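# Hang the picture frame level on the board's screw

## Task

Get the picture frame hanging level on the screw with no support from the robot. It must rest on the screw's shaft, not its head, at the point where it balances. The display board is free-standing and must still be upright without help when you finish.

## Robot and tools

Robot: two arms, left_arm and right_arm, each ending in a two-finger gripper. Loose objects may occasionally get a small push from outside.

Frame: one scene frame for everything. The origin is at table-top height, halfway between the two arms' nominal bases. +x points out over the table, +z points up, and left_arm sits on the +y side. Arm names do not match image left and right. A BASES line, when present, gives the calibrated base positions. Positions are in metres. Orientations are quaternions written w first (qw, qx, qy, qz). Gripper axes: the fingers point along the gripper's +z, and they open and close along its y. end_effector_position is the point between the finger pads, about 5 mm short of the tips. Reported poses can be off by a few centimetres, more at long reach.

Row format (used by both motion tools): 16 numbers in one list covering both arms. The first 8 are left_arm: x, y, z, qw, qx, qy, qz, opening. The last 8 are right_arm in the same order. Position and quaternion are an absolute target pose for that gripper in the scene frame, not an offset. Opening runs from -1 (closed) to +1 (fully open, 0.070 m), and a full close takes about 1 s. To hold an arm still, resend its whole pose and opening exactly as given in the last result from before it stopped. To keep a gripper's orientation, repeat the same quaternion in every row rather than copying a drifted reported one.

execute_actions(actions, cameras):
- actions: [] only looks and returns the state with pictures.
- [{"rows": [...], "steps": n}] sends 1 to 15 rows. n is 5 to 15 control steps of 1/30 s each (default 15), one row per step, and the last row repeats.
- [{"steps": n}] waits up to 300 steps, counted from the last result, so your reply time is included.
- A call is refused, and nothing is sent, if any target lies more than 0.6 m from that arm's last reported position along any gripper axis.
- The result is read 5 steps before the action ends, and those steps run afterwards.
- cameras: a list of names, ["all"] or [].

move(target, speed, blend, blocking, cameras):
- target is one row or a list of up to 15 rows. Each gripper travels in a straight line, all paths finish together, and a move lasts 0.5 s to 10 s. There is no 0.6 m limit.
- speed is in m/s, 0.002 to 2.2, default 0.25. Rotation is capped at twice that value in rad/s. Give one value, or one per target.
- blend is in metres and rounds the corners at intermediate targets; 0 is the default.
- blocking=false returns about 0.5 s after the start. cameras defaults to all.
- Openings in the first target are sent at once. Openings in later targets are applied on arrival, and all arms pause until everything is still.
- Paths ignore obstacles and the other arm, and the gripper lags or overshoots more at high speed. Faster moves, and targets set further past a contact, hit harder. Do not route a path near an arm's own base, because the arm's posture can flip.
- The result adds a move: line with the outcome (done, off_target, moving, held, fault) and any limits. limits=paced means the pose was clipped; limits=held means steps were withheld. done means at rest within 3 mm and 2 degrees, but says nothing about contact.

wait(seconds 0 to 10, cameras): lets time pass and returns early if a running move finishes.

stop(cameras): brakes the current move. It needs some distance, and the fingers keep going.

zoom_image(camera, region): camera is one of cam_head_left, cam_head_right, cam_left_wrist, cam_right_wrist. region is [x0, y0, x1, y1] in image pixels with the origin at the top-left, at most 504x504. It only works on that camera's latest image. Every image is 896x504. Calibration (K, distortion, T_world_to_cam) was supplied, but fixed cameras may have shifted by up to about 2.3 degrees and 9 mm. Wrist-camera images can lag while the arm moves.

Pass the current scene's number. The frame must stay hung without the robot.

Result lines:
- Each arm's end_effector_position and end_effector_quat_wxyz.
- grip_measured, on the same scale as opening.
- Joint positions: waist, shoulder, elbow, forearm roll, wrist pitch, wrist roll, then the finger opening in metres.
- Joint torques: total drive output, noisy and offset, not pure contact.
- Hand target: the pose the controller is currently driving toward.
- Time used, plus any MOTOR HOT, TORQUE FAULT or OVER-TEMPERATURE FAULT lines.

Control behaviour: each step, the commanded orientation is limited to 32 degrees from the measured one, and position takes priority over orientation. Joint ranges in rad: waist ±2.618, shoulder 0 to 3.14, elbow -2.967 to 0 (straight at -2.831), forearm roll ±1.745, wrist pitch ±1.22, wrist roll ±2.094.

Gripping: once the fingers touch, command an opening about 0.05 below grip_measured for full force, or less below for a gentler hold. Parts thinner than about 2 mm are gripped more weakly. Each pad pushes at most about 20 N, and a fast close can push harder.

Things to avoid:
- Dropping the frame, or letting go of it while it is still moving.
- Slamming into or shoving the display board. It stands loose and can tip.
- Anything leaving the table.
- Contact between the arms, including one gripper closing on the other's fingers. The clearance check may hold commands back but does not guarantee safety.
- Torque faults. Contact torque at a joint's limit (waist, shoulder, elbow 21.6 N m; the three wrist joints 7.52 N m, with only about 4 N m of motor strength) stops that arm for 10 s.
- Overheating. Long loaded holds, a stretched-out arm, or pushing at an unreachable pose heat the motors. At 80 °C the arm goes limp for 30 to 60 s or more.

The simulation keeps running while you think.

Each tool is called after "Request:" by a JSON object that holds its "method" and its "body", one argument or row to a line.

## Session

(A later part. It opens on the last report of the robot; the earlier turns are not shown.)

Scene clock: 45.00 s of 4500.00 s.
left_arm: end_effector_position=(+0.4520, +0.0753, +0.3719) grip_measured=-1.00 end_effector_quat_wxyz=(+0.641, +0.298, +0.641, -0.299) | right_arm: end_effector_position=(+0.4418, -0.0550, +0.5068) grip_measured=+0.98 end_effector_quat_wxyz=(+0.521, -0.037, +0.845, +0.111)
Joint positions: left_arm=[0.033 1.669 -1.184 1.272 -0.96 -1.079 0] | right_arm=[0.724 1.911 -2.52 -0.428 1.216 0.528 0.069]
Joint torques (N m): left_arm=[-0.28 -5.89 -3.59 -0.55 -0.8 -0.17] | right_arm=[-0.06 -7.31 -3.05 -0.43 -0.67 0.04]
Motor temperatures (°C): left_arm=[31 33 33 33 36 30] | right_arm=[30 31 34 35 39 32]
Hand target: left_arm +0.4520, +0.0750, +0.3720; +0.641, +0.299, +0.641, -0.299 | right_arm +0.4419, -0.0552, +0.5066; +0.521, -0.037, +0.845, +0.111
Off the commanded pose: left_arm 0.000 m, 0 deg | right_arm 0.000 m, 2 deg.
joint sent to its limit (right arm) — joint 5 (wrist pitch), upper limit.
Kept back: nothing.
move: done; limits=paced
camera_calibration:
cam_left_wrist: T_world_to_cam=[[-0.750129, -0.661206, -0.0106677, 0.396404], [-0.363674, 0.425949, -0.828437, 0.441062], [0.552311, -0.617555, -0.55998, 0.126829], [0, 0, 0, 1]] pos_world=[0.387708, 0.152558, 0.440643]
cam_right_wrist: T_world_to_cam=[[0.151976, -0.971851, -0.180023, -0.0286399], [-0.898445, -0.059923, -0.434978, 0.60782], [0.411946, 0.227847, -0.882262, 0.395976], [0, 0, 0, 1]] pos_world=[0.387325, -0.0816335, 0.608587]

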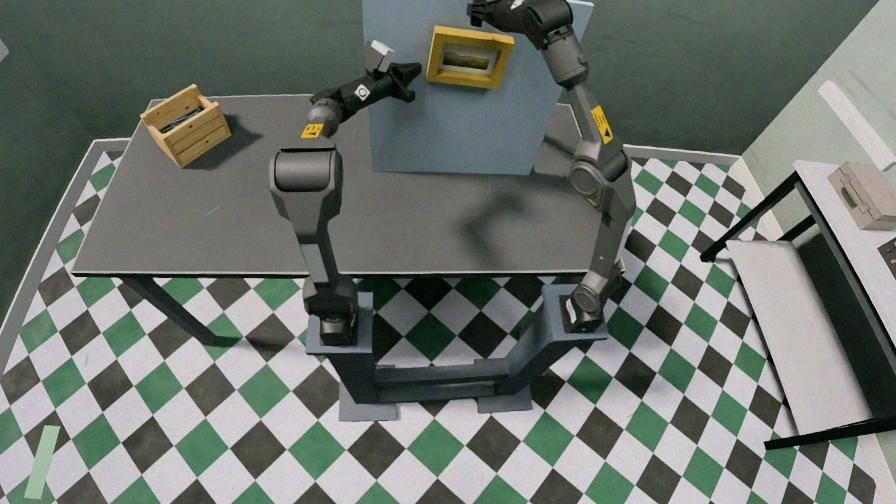

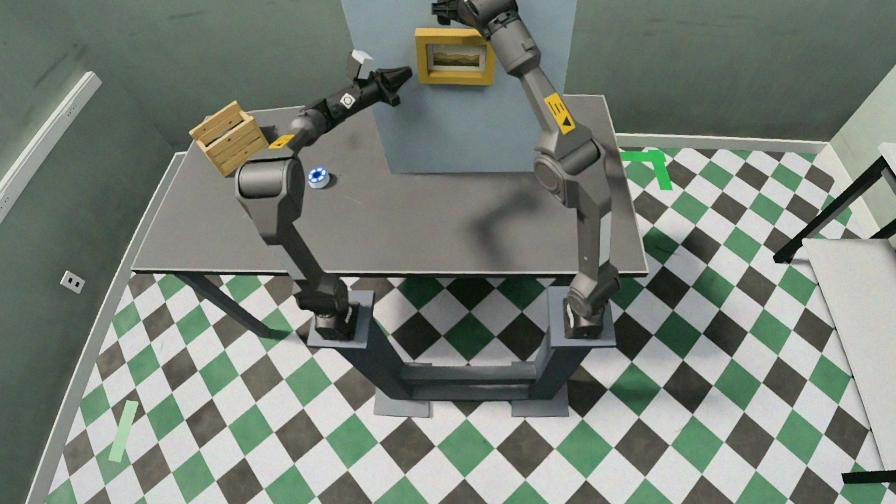

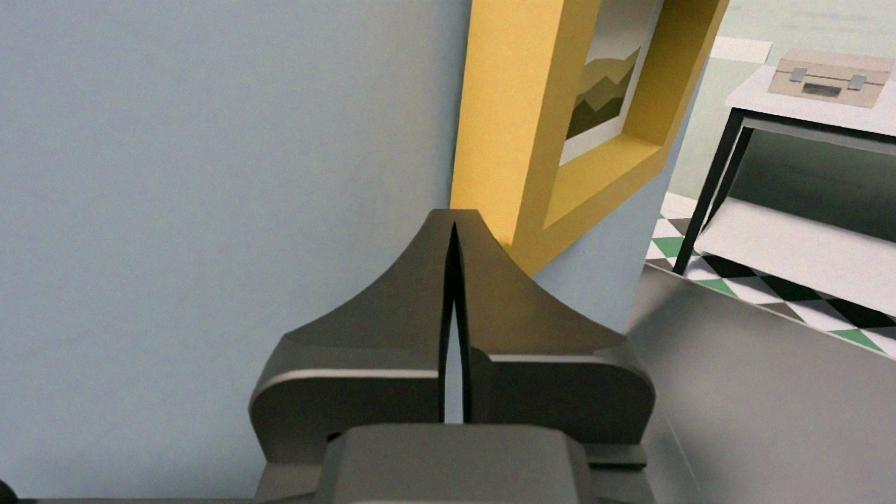

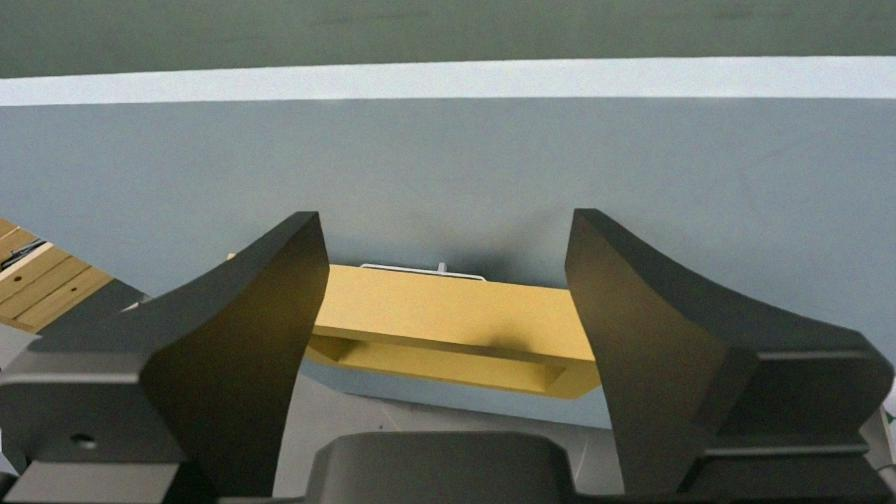

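Request:
{"method": "move", "body": {
  "target": [0.452,0.0605,0.372,0.6409,0.2988,0.6409,-0.2988,-1,0.442,-0.055,0.507,0.521,-0.037,0.845,0.111,0.98],
  "speed": 0.03
}}

Request:
{"method": "zoom_image", "body": {
  "camera": "cam_head_left",
  "region": [410, 10, 530, 110]
}}

Request:
{"method": "zoom_image", "body": {
  "camera": "cam_head_right",
  "region": [395, 10, 515, 110]
}}

Scene clock: 46.10 s of 4500.00 s.
left_arm: end_effector_position=(+0.4519, +0.0603, +0.3718) grip_measured=-1.00 end_effector_quat_wxyz=(+0.641, +0.299, +0.641, -0.299) | right_arm: end_effector_position=(+0.4418, -0.0550, +0.5071) grip_measured=+0.98 end_effector_quat_wxyz=(+0.522, -0.037, +0.845, +0.111)
Joint positions: left_arm=[-0.015 1.669 -1.184 1.244 -0.918 -1.062 0] | right_arm=[0.724 1.911 -2.521 -0.428 1.216 0.527 0.069]
Joint torques (N m): left_arm=[0.23 -6.5 -2.92 -0.65 -0.84 -0.03] | right_arm=[0.69 -6.84 -4.02 -0.49 -0.34 -0.14]
Motor temperatures (°C): left_arm=[31 33 33 33 36 30] | right_arm=[30 31 34 35 39 32]
Hand target: left_arm +0.4520, +0.0605, +0.3720; +0.641, +0.299, +0.641, -0.299 | right_arm +0.4420, -0.0550, +0.5069; +0.522, -0.037, +0.845, +0.111
Off the commanded pose: left_arm 0.000 m, 0 deg | right_arm 0.000 m, 0 deg.
joint sent to its limit (right arm) — joint 5 (wrist pitch), upper limit.
Kept back: nothing.
move: done
camera_calibration:
cam_left_wrist: T_world_to_cam=[[-0.750678, -0.66058, -0.010838, 0.386753], [-0.36347, 0.426632, -0.828175, 0.447037], [0.5517, -0.617754, -0.560364, 0.118005], [0, 0, 0, 1]] pos_world=[0.387708, 0.137658, 0.440543]
cam_right_wrist: T_world_to_cam=[[0.152575, -0.971827, -0.179646, -0.0291285], [-0.898029, -0.0604356, -0.435766, 0.608134], [0.412633, 0.227814, -0.88195, 0.395846], [0, 0, 0, 1]] pos_world=[0.387227, -0.081734, 0.608888]

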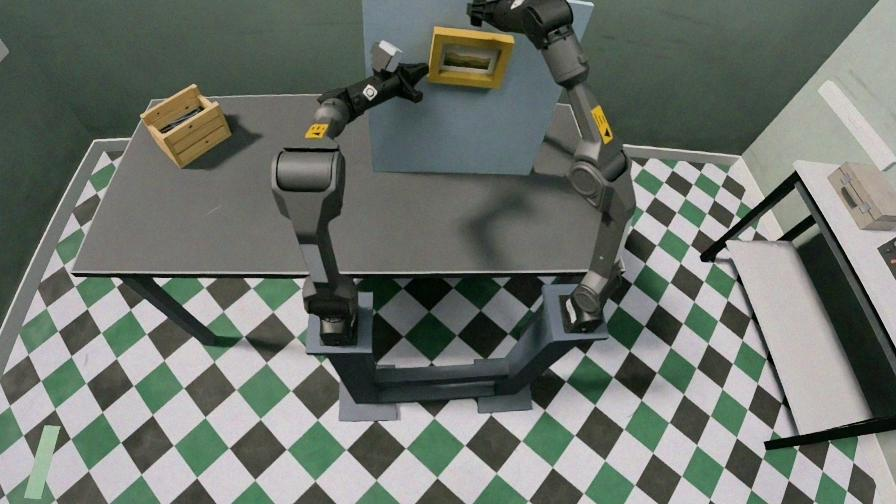

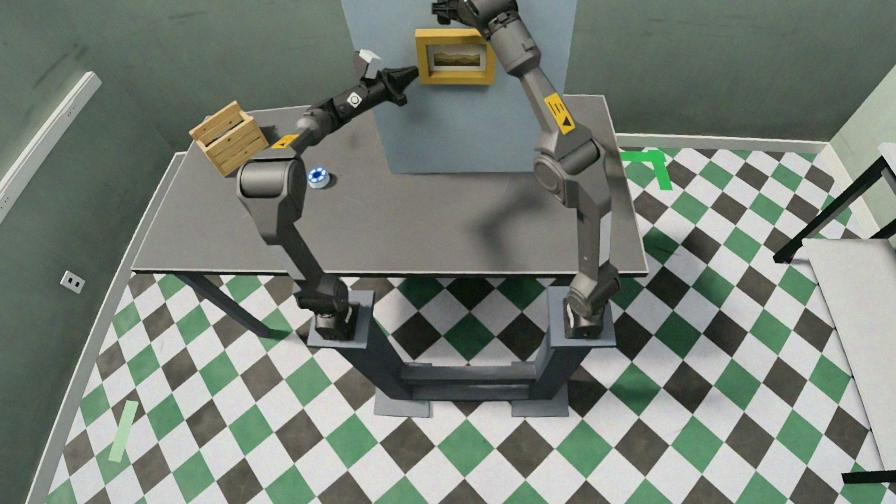

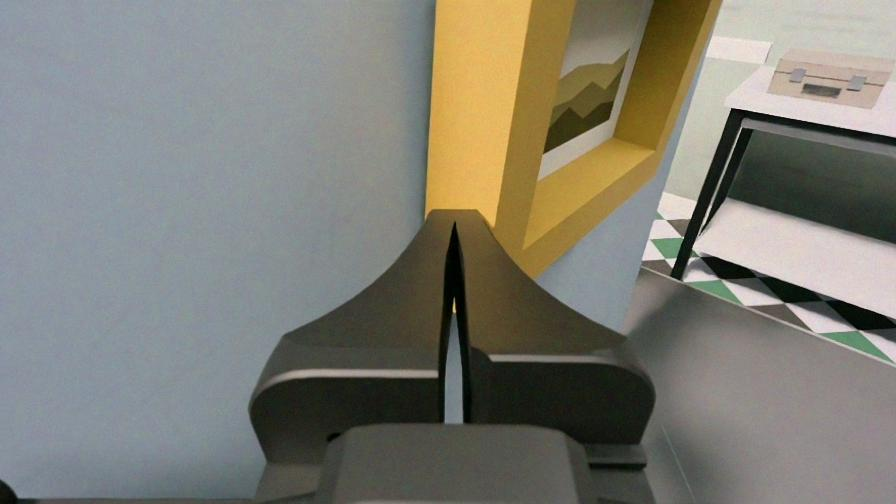

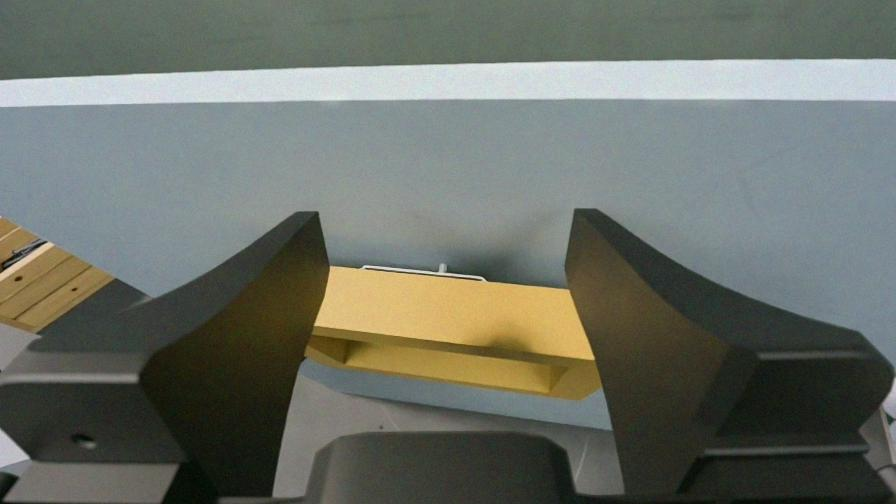

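Scaled by 4.200 from the camera's 896x504 image, which has a finer 1280x720 frame.

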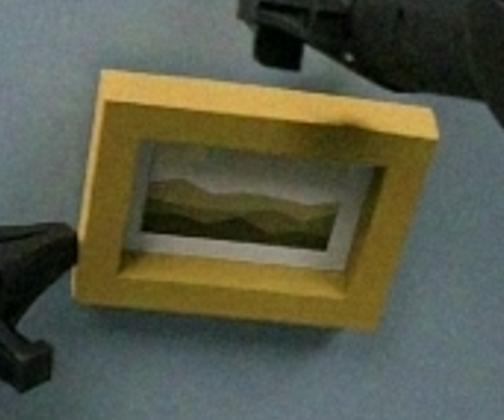

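Scaled by 4.200 from the camera's 896x504 image, which has a finer 1280x720 frame.

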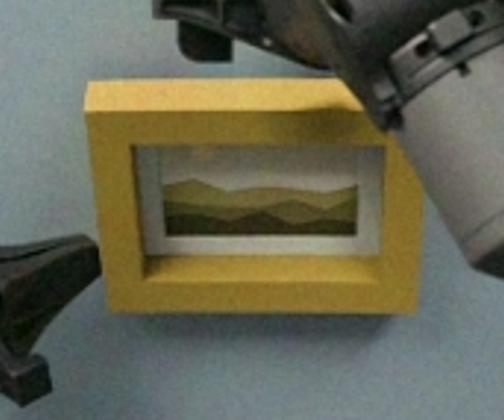

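Request:
{"method": "move", "body": {
  "target": [
    [0.452,0.0572,0.372,0.6409,0.2988,0.6409,-0.2988,-1,0.442,-0.055,0.507,0.521,-0.037,0.845,0.111,0.98],
    [0.452,0.080,0.372,0.6409,0.2988,0.6409,-0.2988,-1,0.442,-0.055,0.507,0.521,-0.037,0.845,0.111,0.98]
  ],
  "speed": [0.02,0.05]
}}

Request:
{"method": "zoom_image", "body": {
  "camera": "cam_head_left",
  "region": [410, 10, 530, 110]
}}

Request:
{"method": "zoom_image", "body": {
  "camera": "cam_head_right",
  "region": [395, 10, 515, 110]
}}

Scene clock: 47.40 s of 4500.00 s.
left_arm: end_effector_position=(+0.4518, +0.0805, +0.3719) grip_measured=-1.00 end_effector_quat_wxyz=(+0.641, +0.299, +0.641, -0.299) | right_arm: end_effector_position=(+0.4418, -0.0550, +0.5071) grip_measured=+0.98 end_effector_quat_wxyz=(+0.522, -0.037, +0.845, +0.111)
Joint positions: left_arm=[0.05 1.669 -1.184 1.283 -0.975 -1.084 0] | right_arm=[0.724 1.911 -2.521 -0.428 1.216 0.527 0.069]
Joint torques (N m): left_arm=[-0.76 -5.89 -3.18 -0.75 -0.53 -0.12] | right_arm=[0.69 -6.47 -4.01 -0.55 -0.09 -0.12]
Motor temperatures (°C): left_arm=[31 33 33 33 36 30] | right_arm=[30 31 34 35 39 32]
Hand target: left_arm +0.4520, +0.0800, +0.3720; +0.641, +0.299, +0.641, -0.299 | right_arm +0.4420, -0.0550, +0.5069; +0.522, -0.037, +0.845, +0.111
Off the commanded pose: left_arm 0.001 m, 0 deg | right_arm 0.000 m, 0 deg.
joint sent to its limit (right arm) — joint 5 (wrist pitch), upper limit.
Kept back: nothing.
move: done
camera_calibration:
cam_left_wrist: T_world_to_cam=[[-0.750391, -0.660904, -0.0109761, 0.399806], [-0.363443, 0.426409, -0.828302, 0.438434], [0.552108, -0.617561, -0.560174, 0.130315], [0, 0, 0, 1]] pos_world=[0.387408, 0.157758, 0.440543]
cam_right_wrist: T_world_to_cam=[[0.152575, -0.971827, -0.179646, -0.0291285], [-0.898029, -0.0604356, -0.435766, 0.608134], [0.412633, 0.227814, -0.88195, 0.395846], [0, 0, 0, 1]] pos_world=[0.387227, -0.081734, 0.608888]

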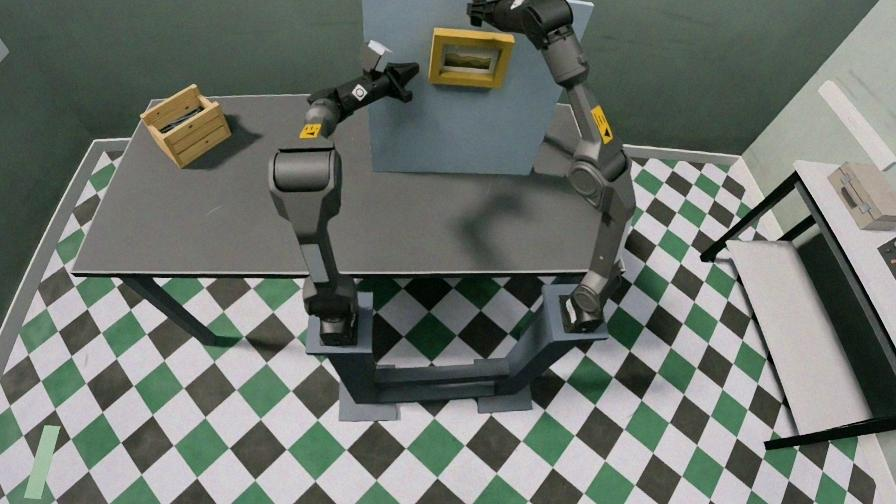

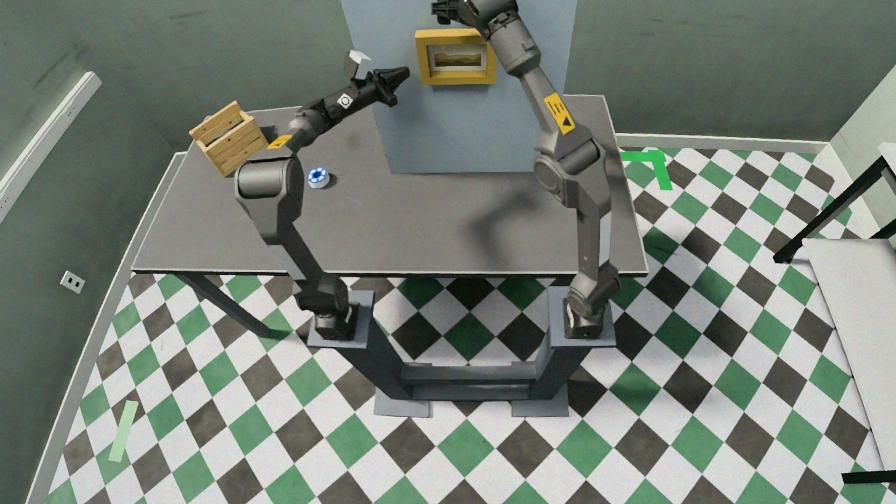

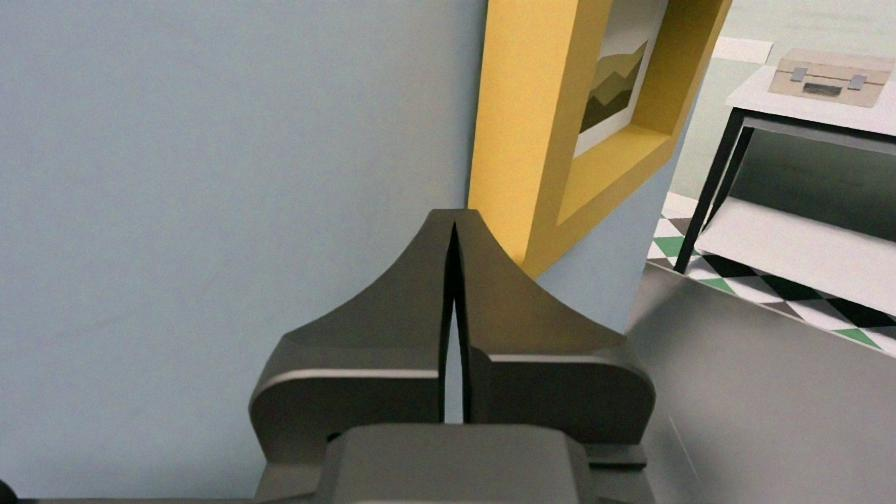

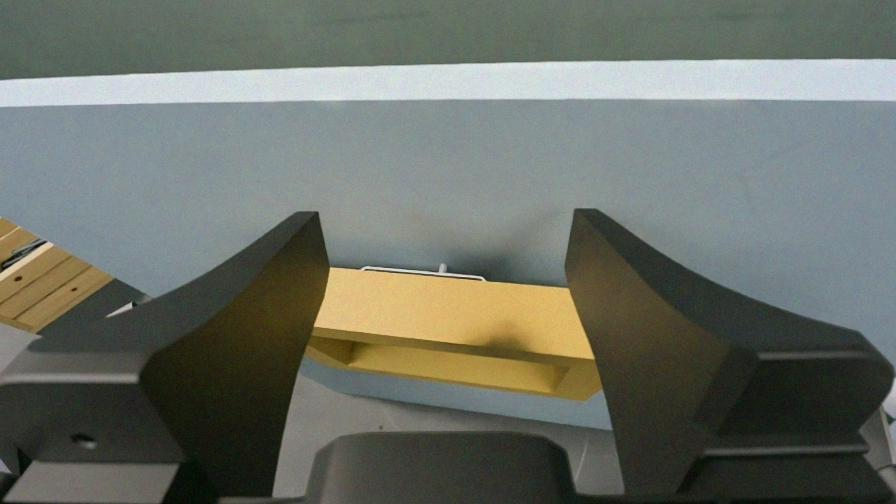

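Scaled by 4.200 from the camera's 896x504 image, which has a finer 1280x720 frame.

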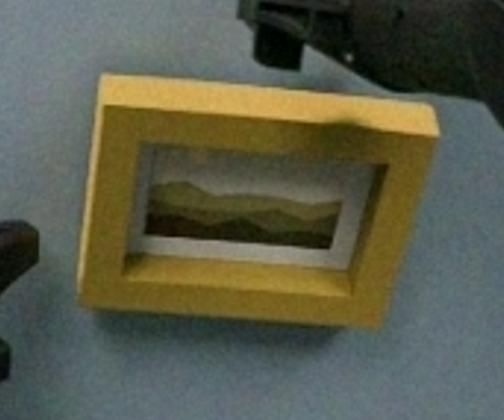

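Scaled by 4.200 from the camera's 896x504 image, which has a finer 1280x720 frame.

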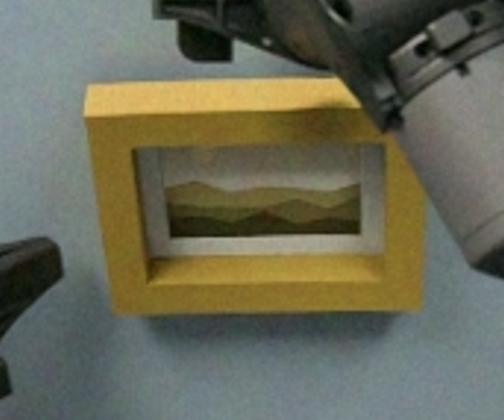

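Request:
{"method": "move", "body": {
  "target": [
    [0.452,0.0558,0.372,0.6409,0.2988,0.6409,-0.2988,-1,0.442,-0.055,0.507,0.521,-0.037,0.845,0.111,0.98],
    [0.452,0.080,0.372,0.6409,0.2988,0.6409,-0.2988,-1,0.36,-0.08,0.52,0.521,-0.037,0.845,0.111,0.98],
    [0.44,0.095,0.372,0.6409,0.2988,0.6409,-0.2988,-1,0.28,-0.06,0.43,0.698,-0.047,0.713,0.047,0.98]
  ],
  "speed": [0.03,0.15,0.4]
}}

Request:
{"method": "zoom_image", "body": {
  "camera": "cam_head_left",
  "region": [410, 10, 530, 110]
}}

Request:
{"method": "zoom_image", "body": {
  "camera": "cam_head_right",
  "region": [395, 10, 515, 110]
}}

Request:
{"method": "zoom_image", "body": {
  "camera": "cam_right_wrist",
  "region": [250, 0, 650, 300]
}}

Request:
{"method": "zoom_image", "body": {
  "camera": "cam_right_wrist",
  "region": [250, 380, 650, 500]
}}

Scene clock: 50.87 s of 4500.00 s.
left_arm: end_effector_position=(+0.4399, +0.0950, +0.3721) grip_measured=-1.00 end_effector_quat_wxyz=(+0.641, +0.299, +0.641, -0.299) | right_arm: end_effector_position=(+0.2800, -0.0599, +0.4297) grip_measured=+0.98 end_effector_quat_wxyz=(+0.698, -0.048, +0.713, +0.047)
Joint positions: left_arm=[0.102 1.633 -1.14 1.306 -1.024 -1.089 0] | right_arm=[1.373 1.326 -1.071 -1.61 1.216 1.744 0.069]
Joint torques (N m): left_arm=[-0.36 -6.94 -2.7 -0.69 -0.67 -0.17] | right_arm=[-0.44 -3.86 -4.25 -1.09 0.09 -0.14]
Motor temperatures (°C): left_arm=[31 33 33 33 36 30] | right_arm=[30 31 34 35 39 32]
Hand target: left_arm +0.4400, +0.0950, +0.3720; +0.641, +0.299, +0.641, -0.299 | right_arm +0.2801, -0.0600, +0.4300; +0.698, -0.048, +0.713, +0.048
Off the commanded pose: left_arm 0.000 m, 0 deg | right_arm 0.000 m, 0 deg.
joint sent to its limit (right arm) — joint 5 (wrist pitch), upper limit.
Kept back: nothing.
move: done
camera_calibration:
cam_left_wrist: T_world_to_cam=[[-0.750731, -0.660503, -0.0117527, 0.400938], [-0.362552, 0.42682, -0.828481, 0.427802], [0.552231, -0.617706, -0.559893, 0.145751], [0, 0, 0, 1]] pos_world=[0.375609, 0.172258, 0.440743]
cam_right_wrist: T_world_to_cam=[[0.123515, -0.991553, -0.0395777, -0.0762305], [-0.62666, -0.0470126, -0.777874, 0.500593], [0.769442, 0.120881, -0.627173, 0.179657], [0, 0, 0, 1]] pos_world=[0.184882, -0.0737695, 0.499057]

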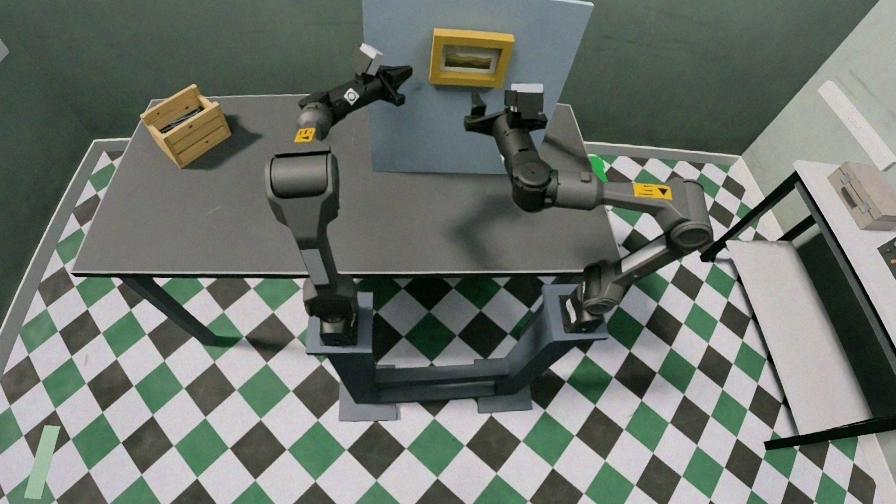

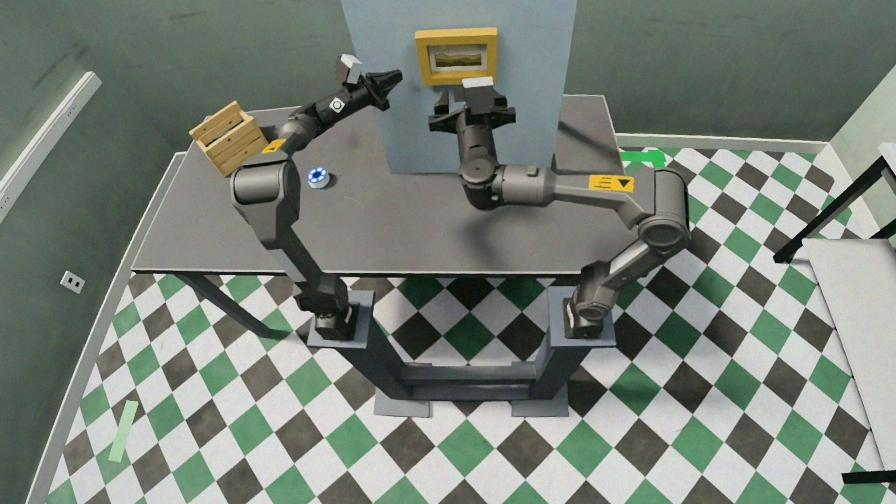

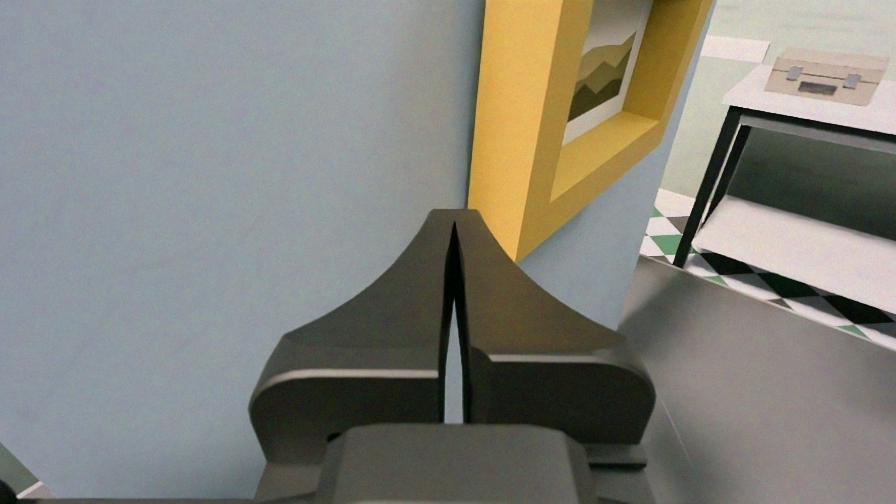

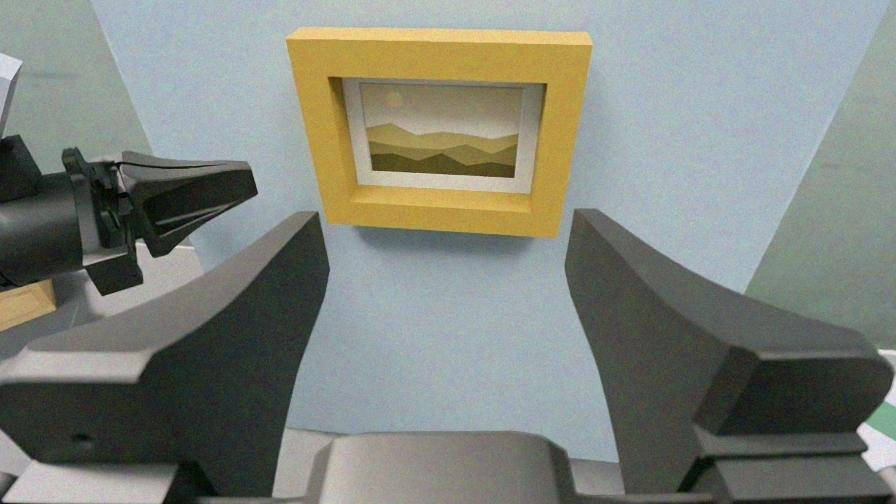

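Scaled by 4.200 from the camera's 896x504 image, which has a finer 1280x720 frame.

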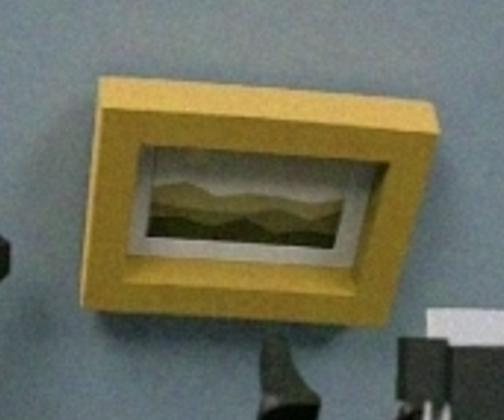

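Scaled by 4.200 from the camera's 896x504 image, which has a finer 1280x720 frame.

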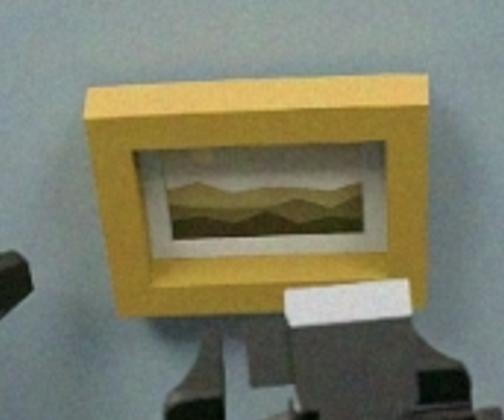

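Scaled by 1.260 from the camera's 896x504 image, which has a finer 1280x720 frame.

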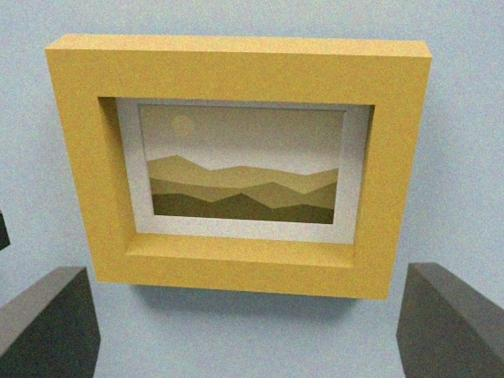

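Scaled by 1.260 from the camera's 896x504 image, which has a finer 1280x720 frame.

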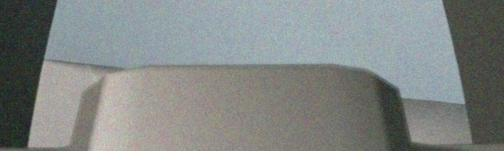

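Request:
{"method": "finished_scene", "body": {
  "scene": 1
}}

The scene is finished: the task was done.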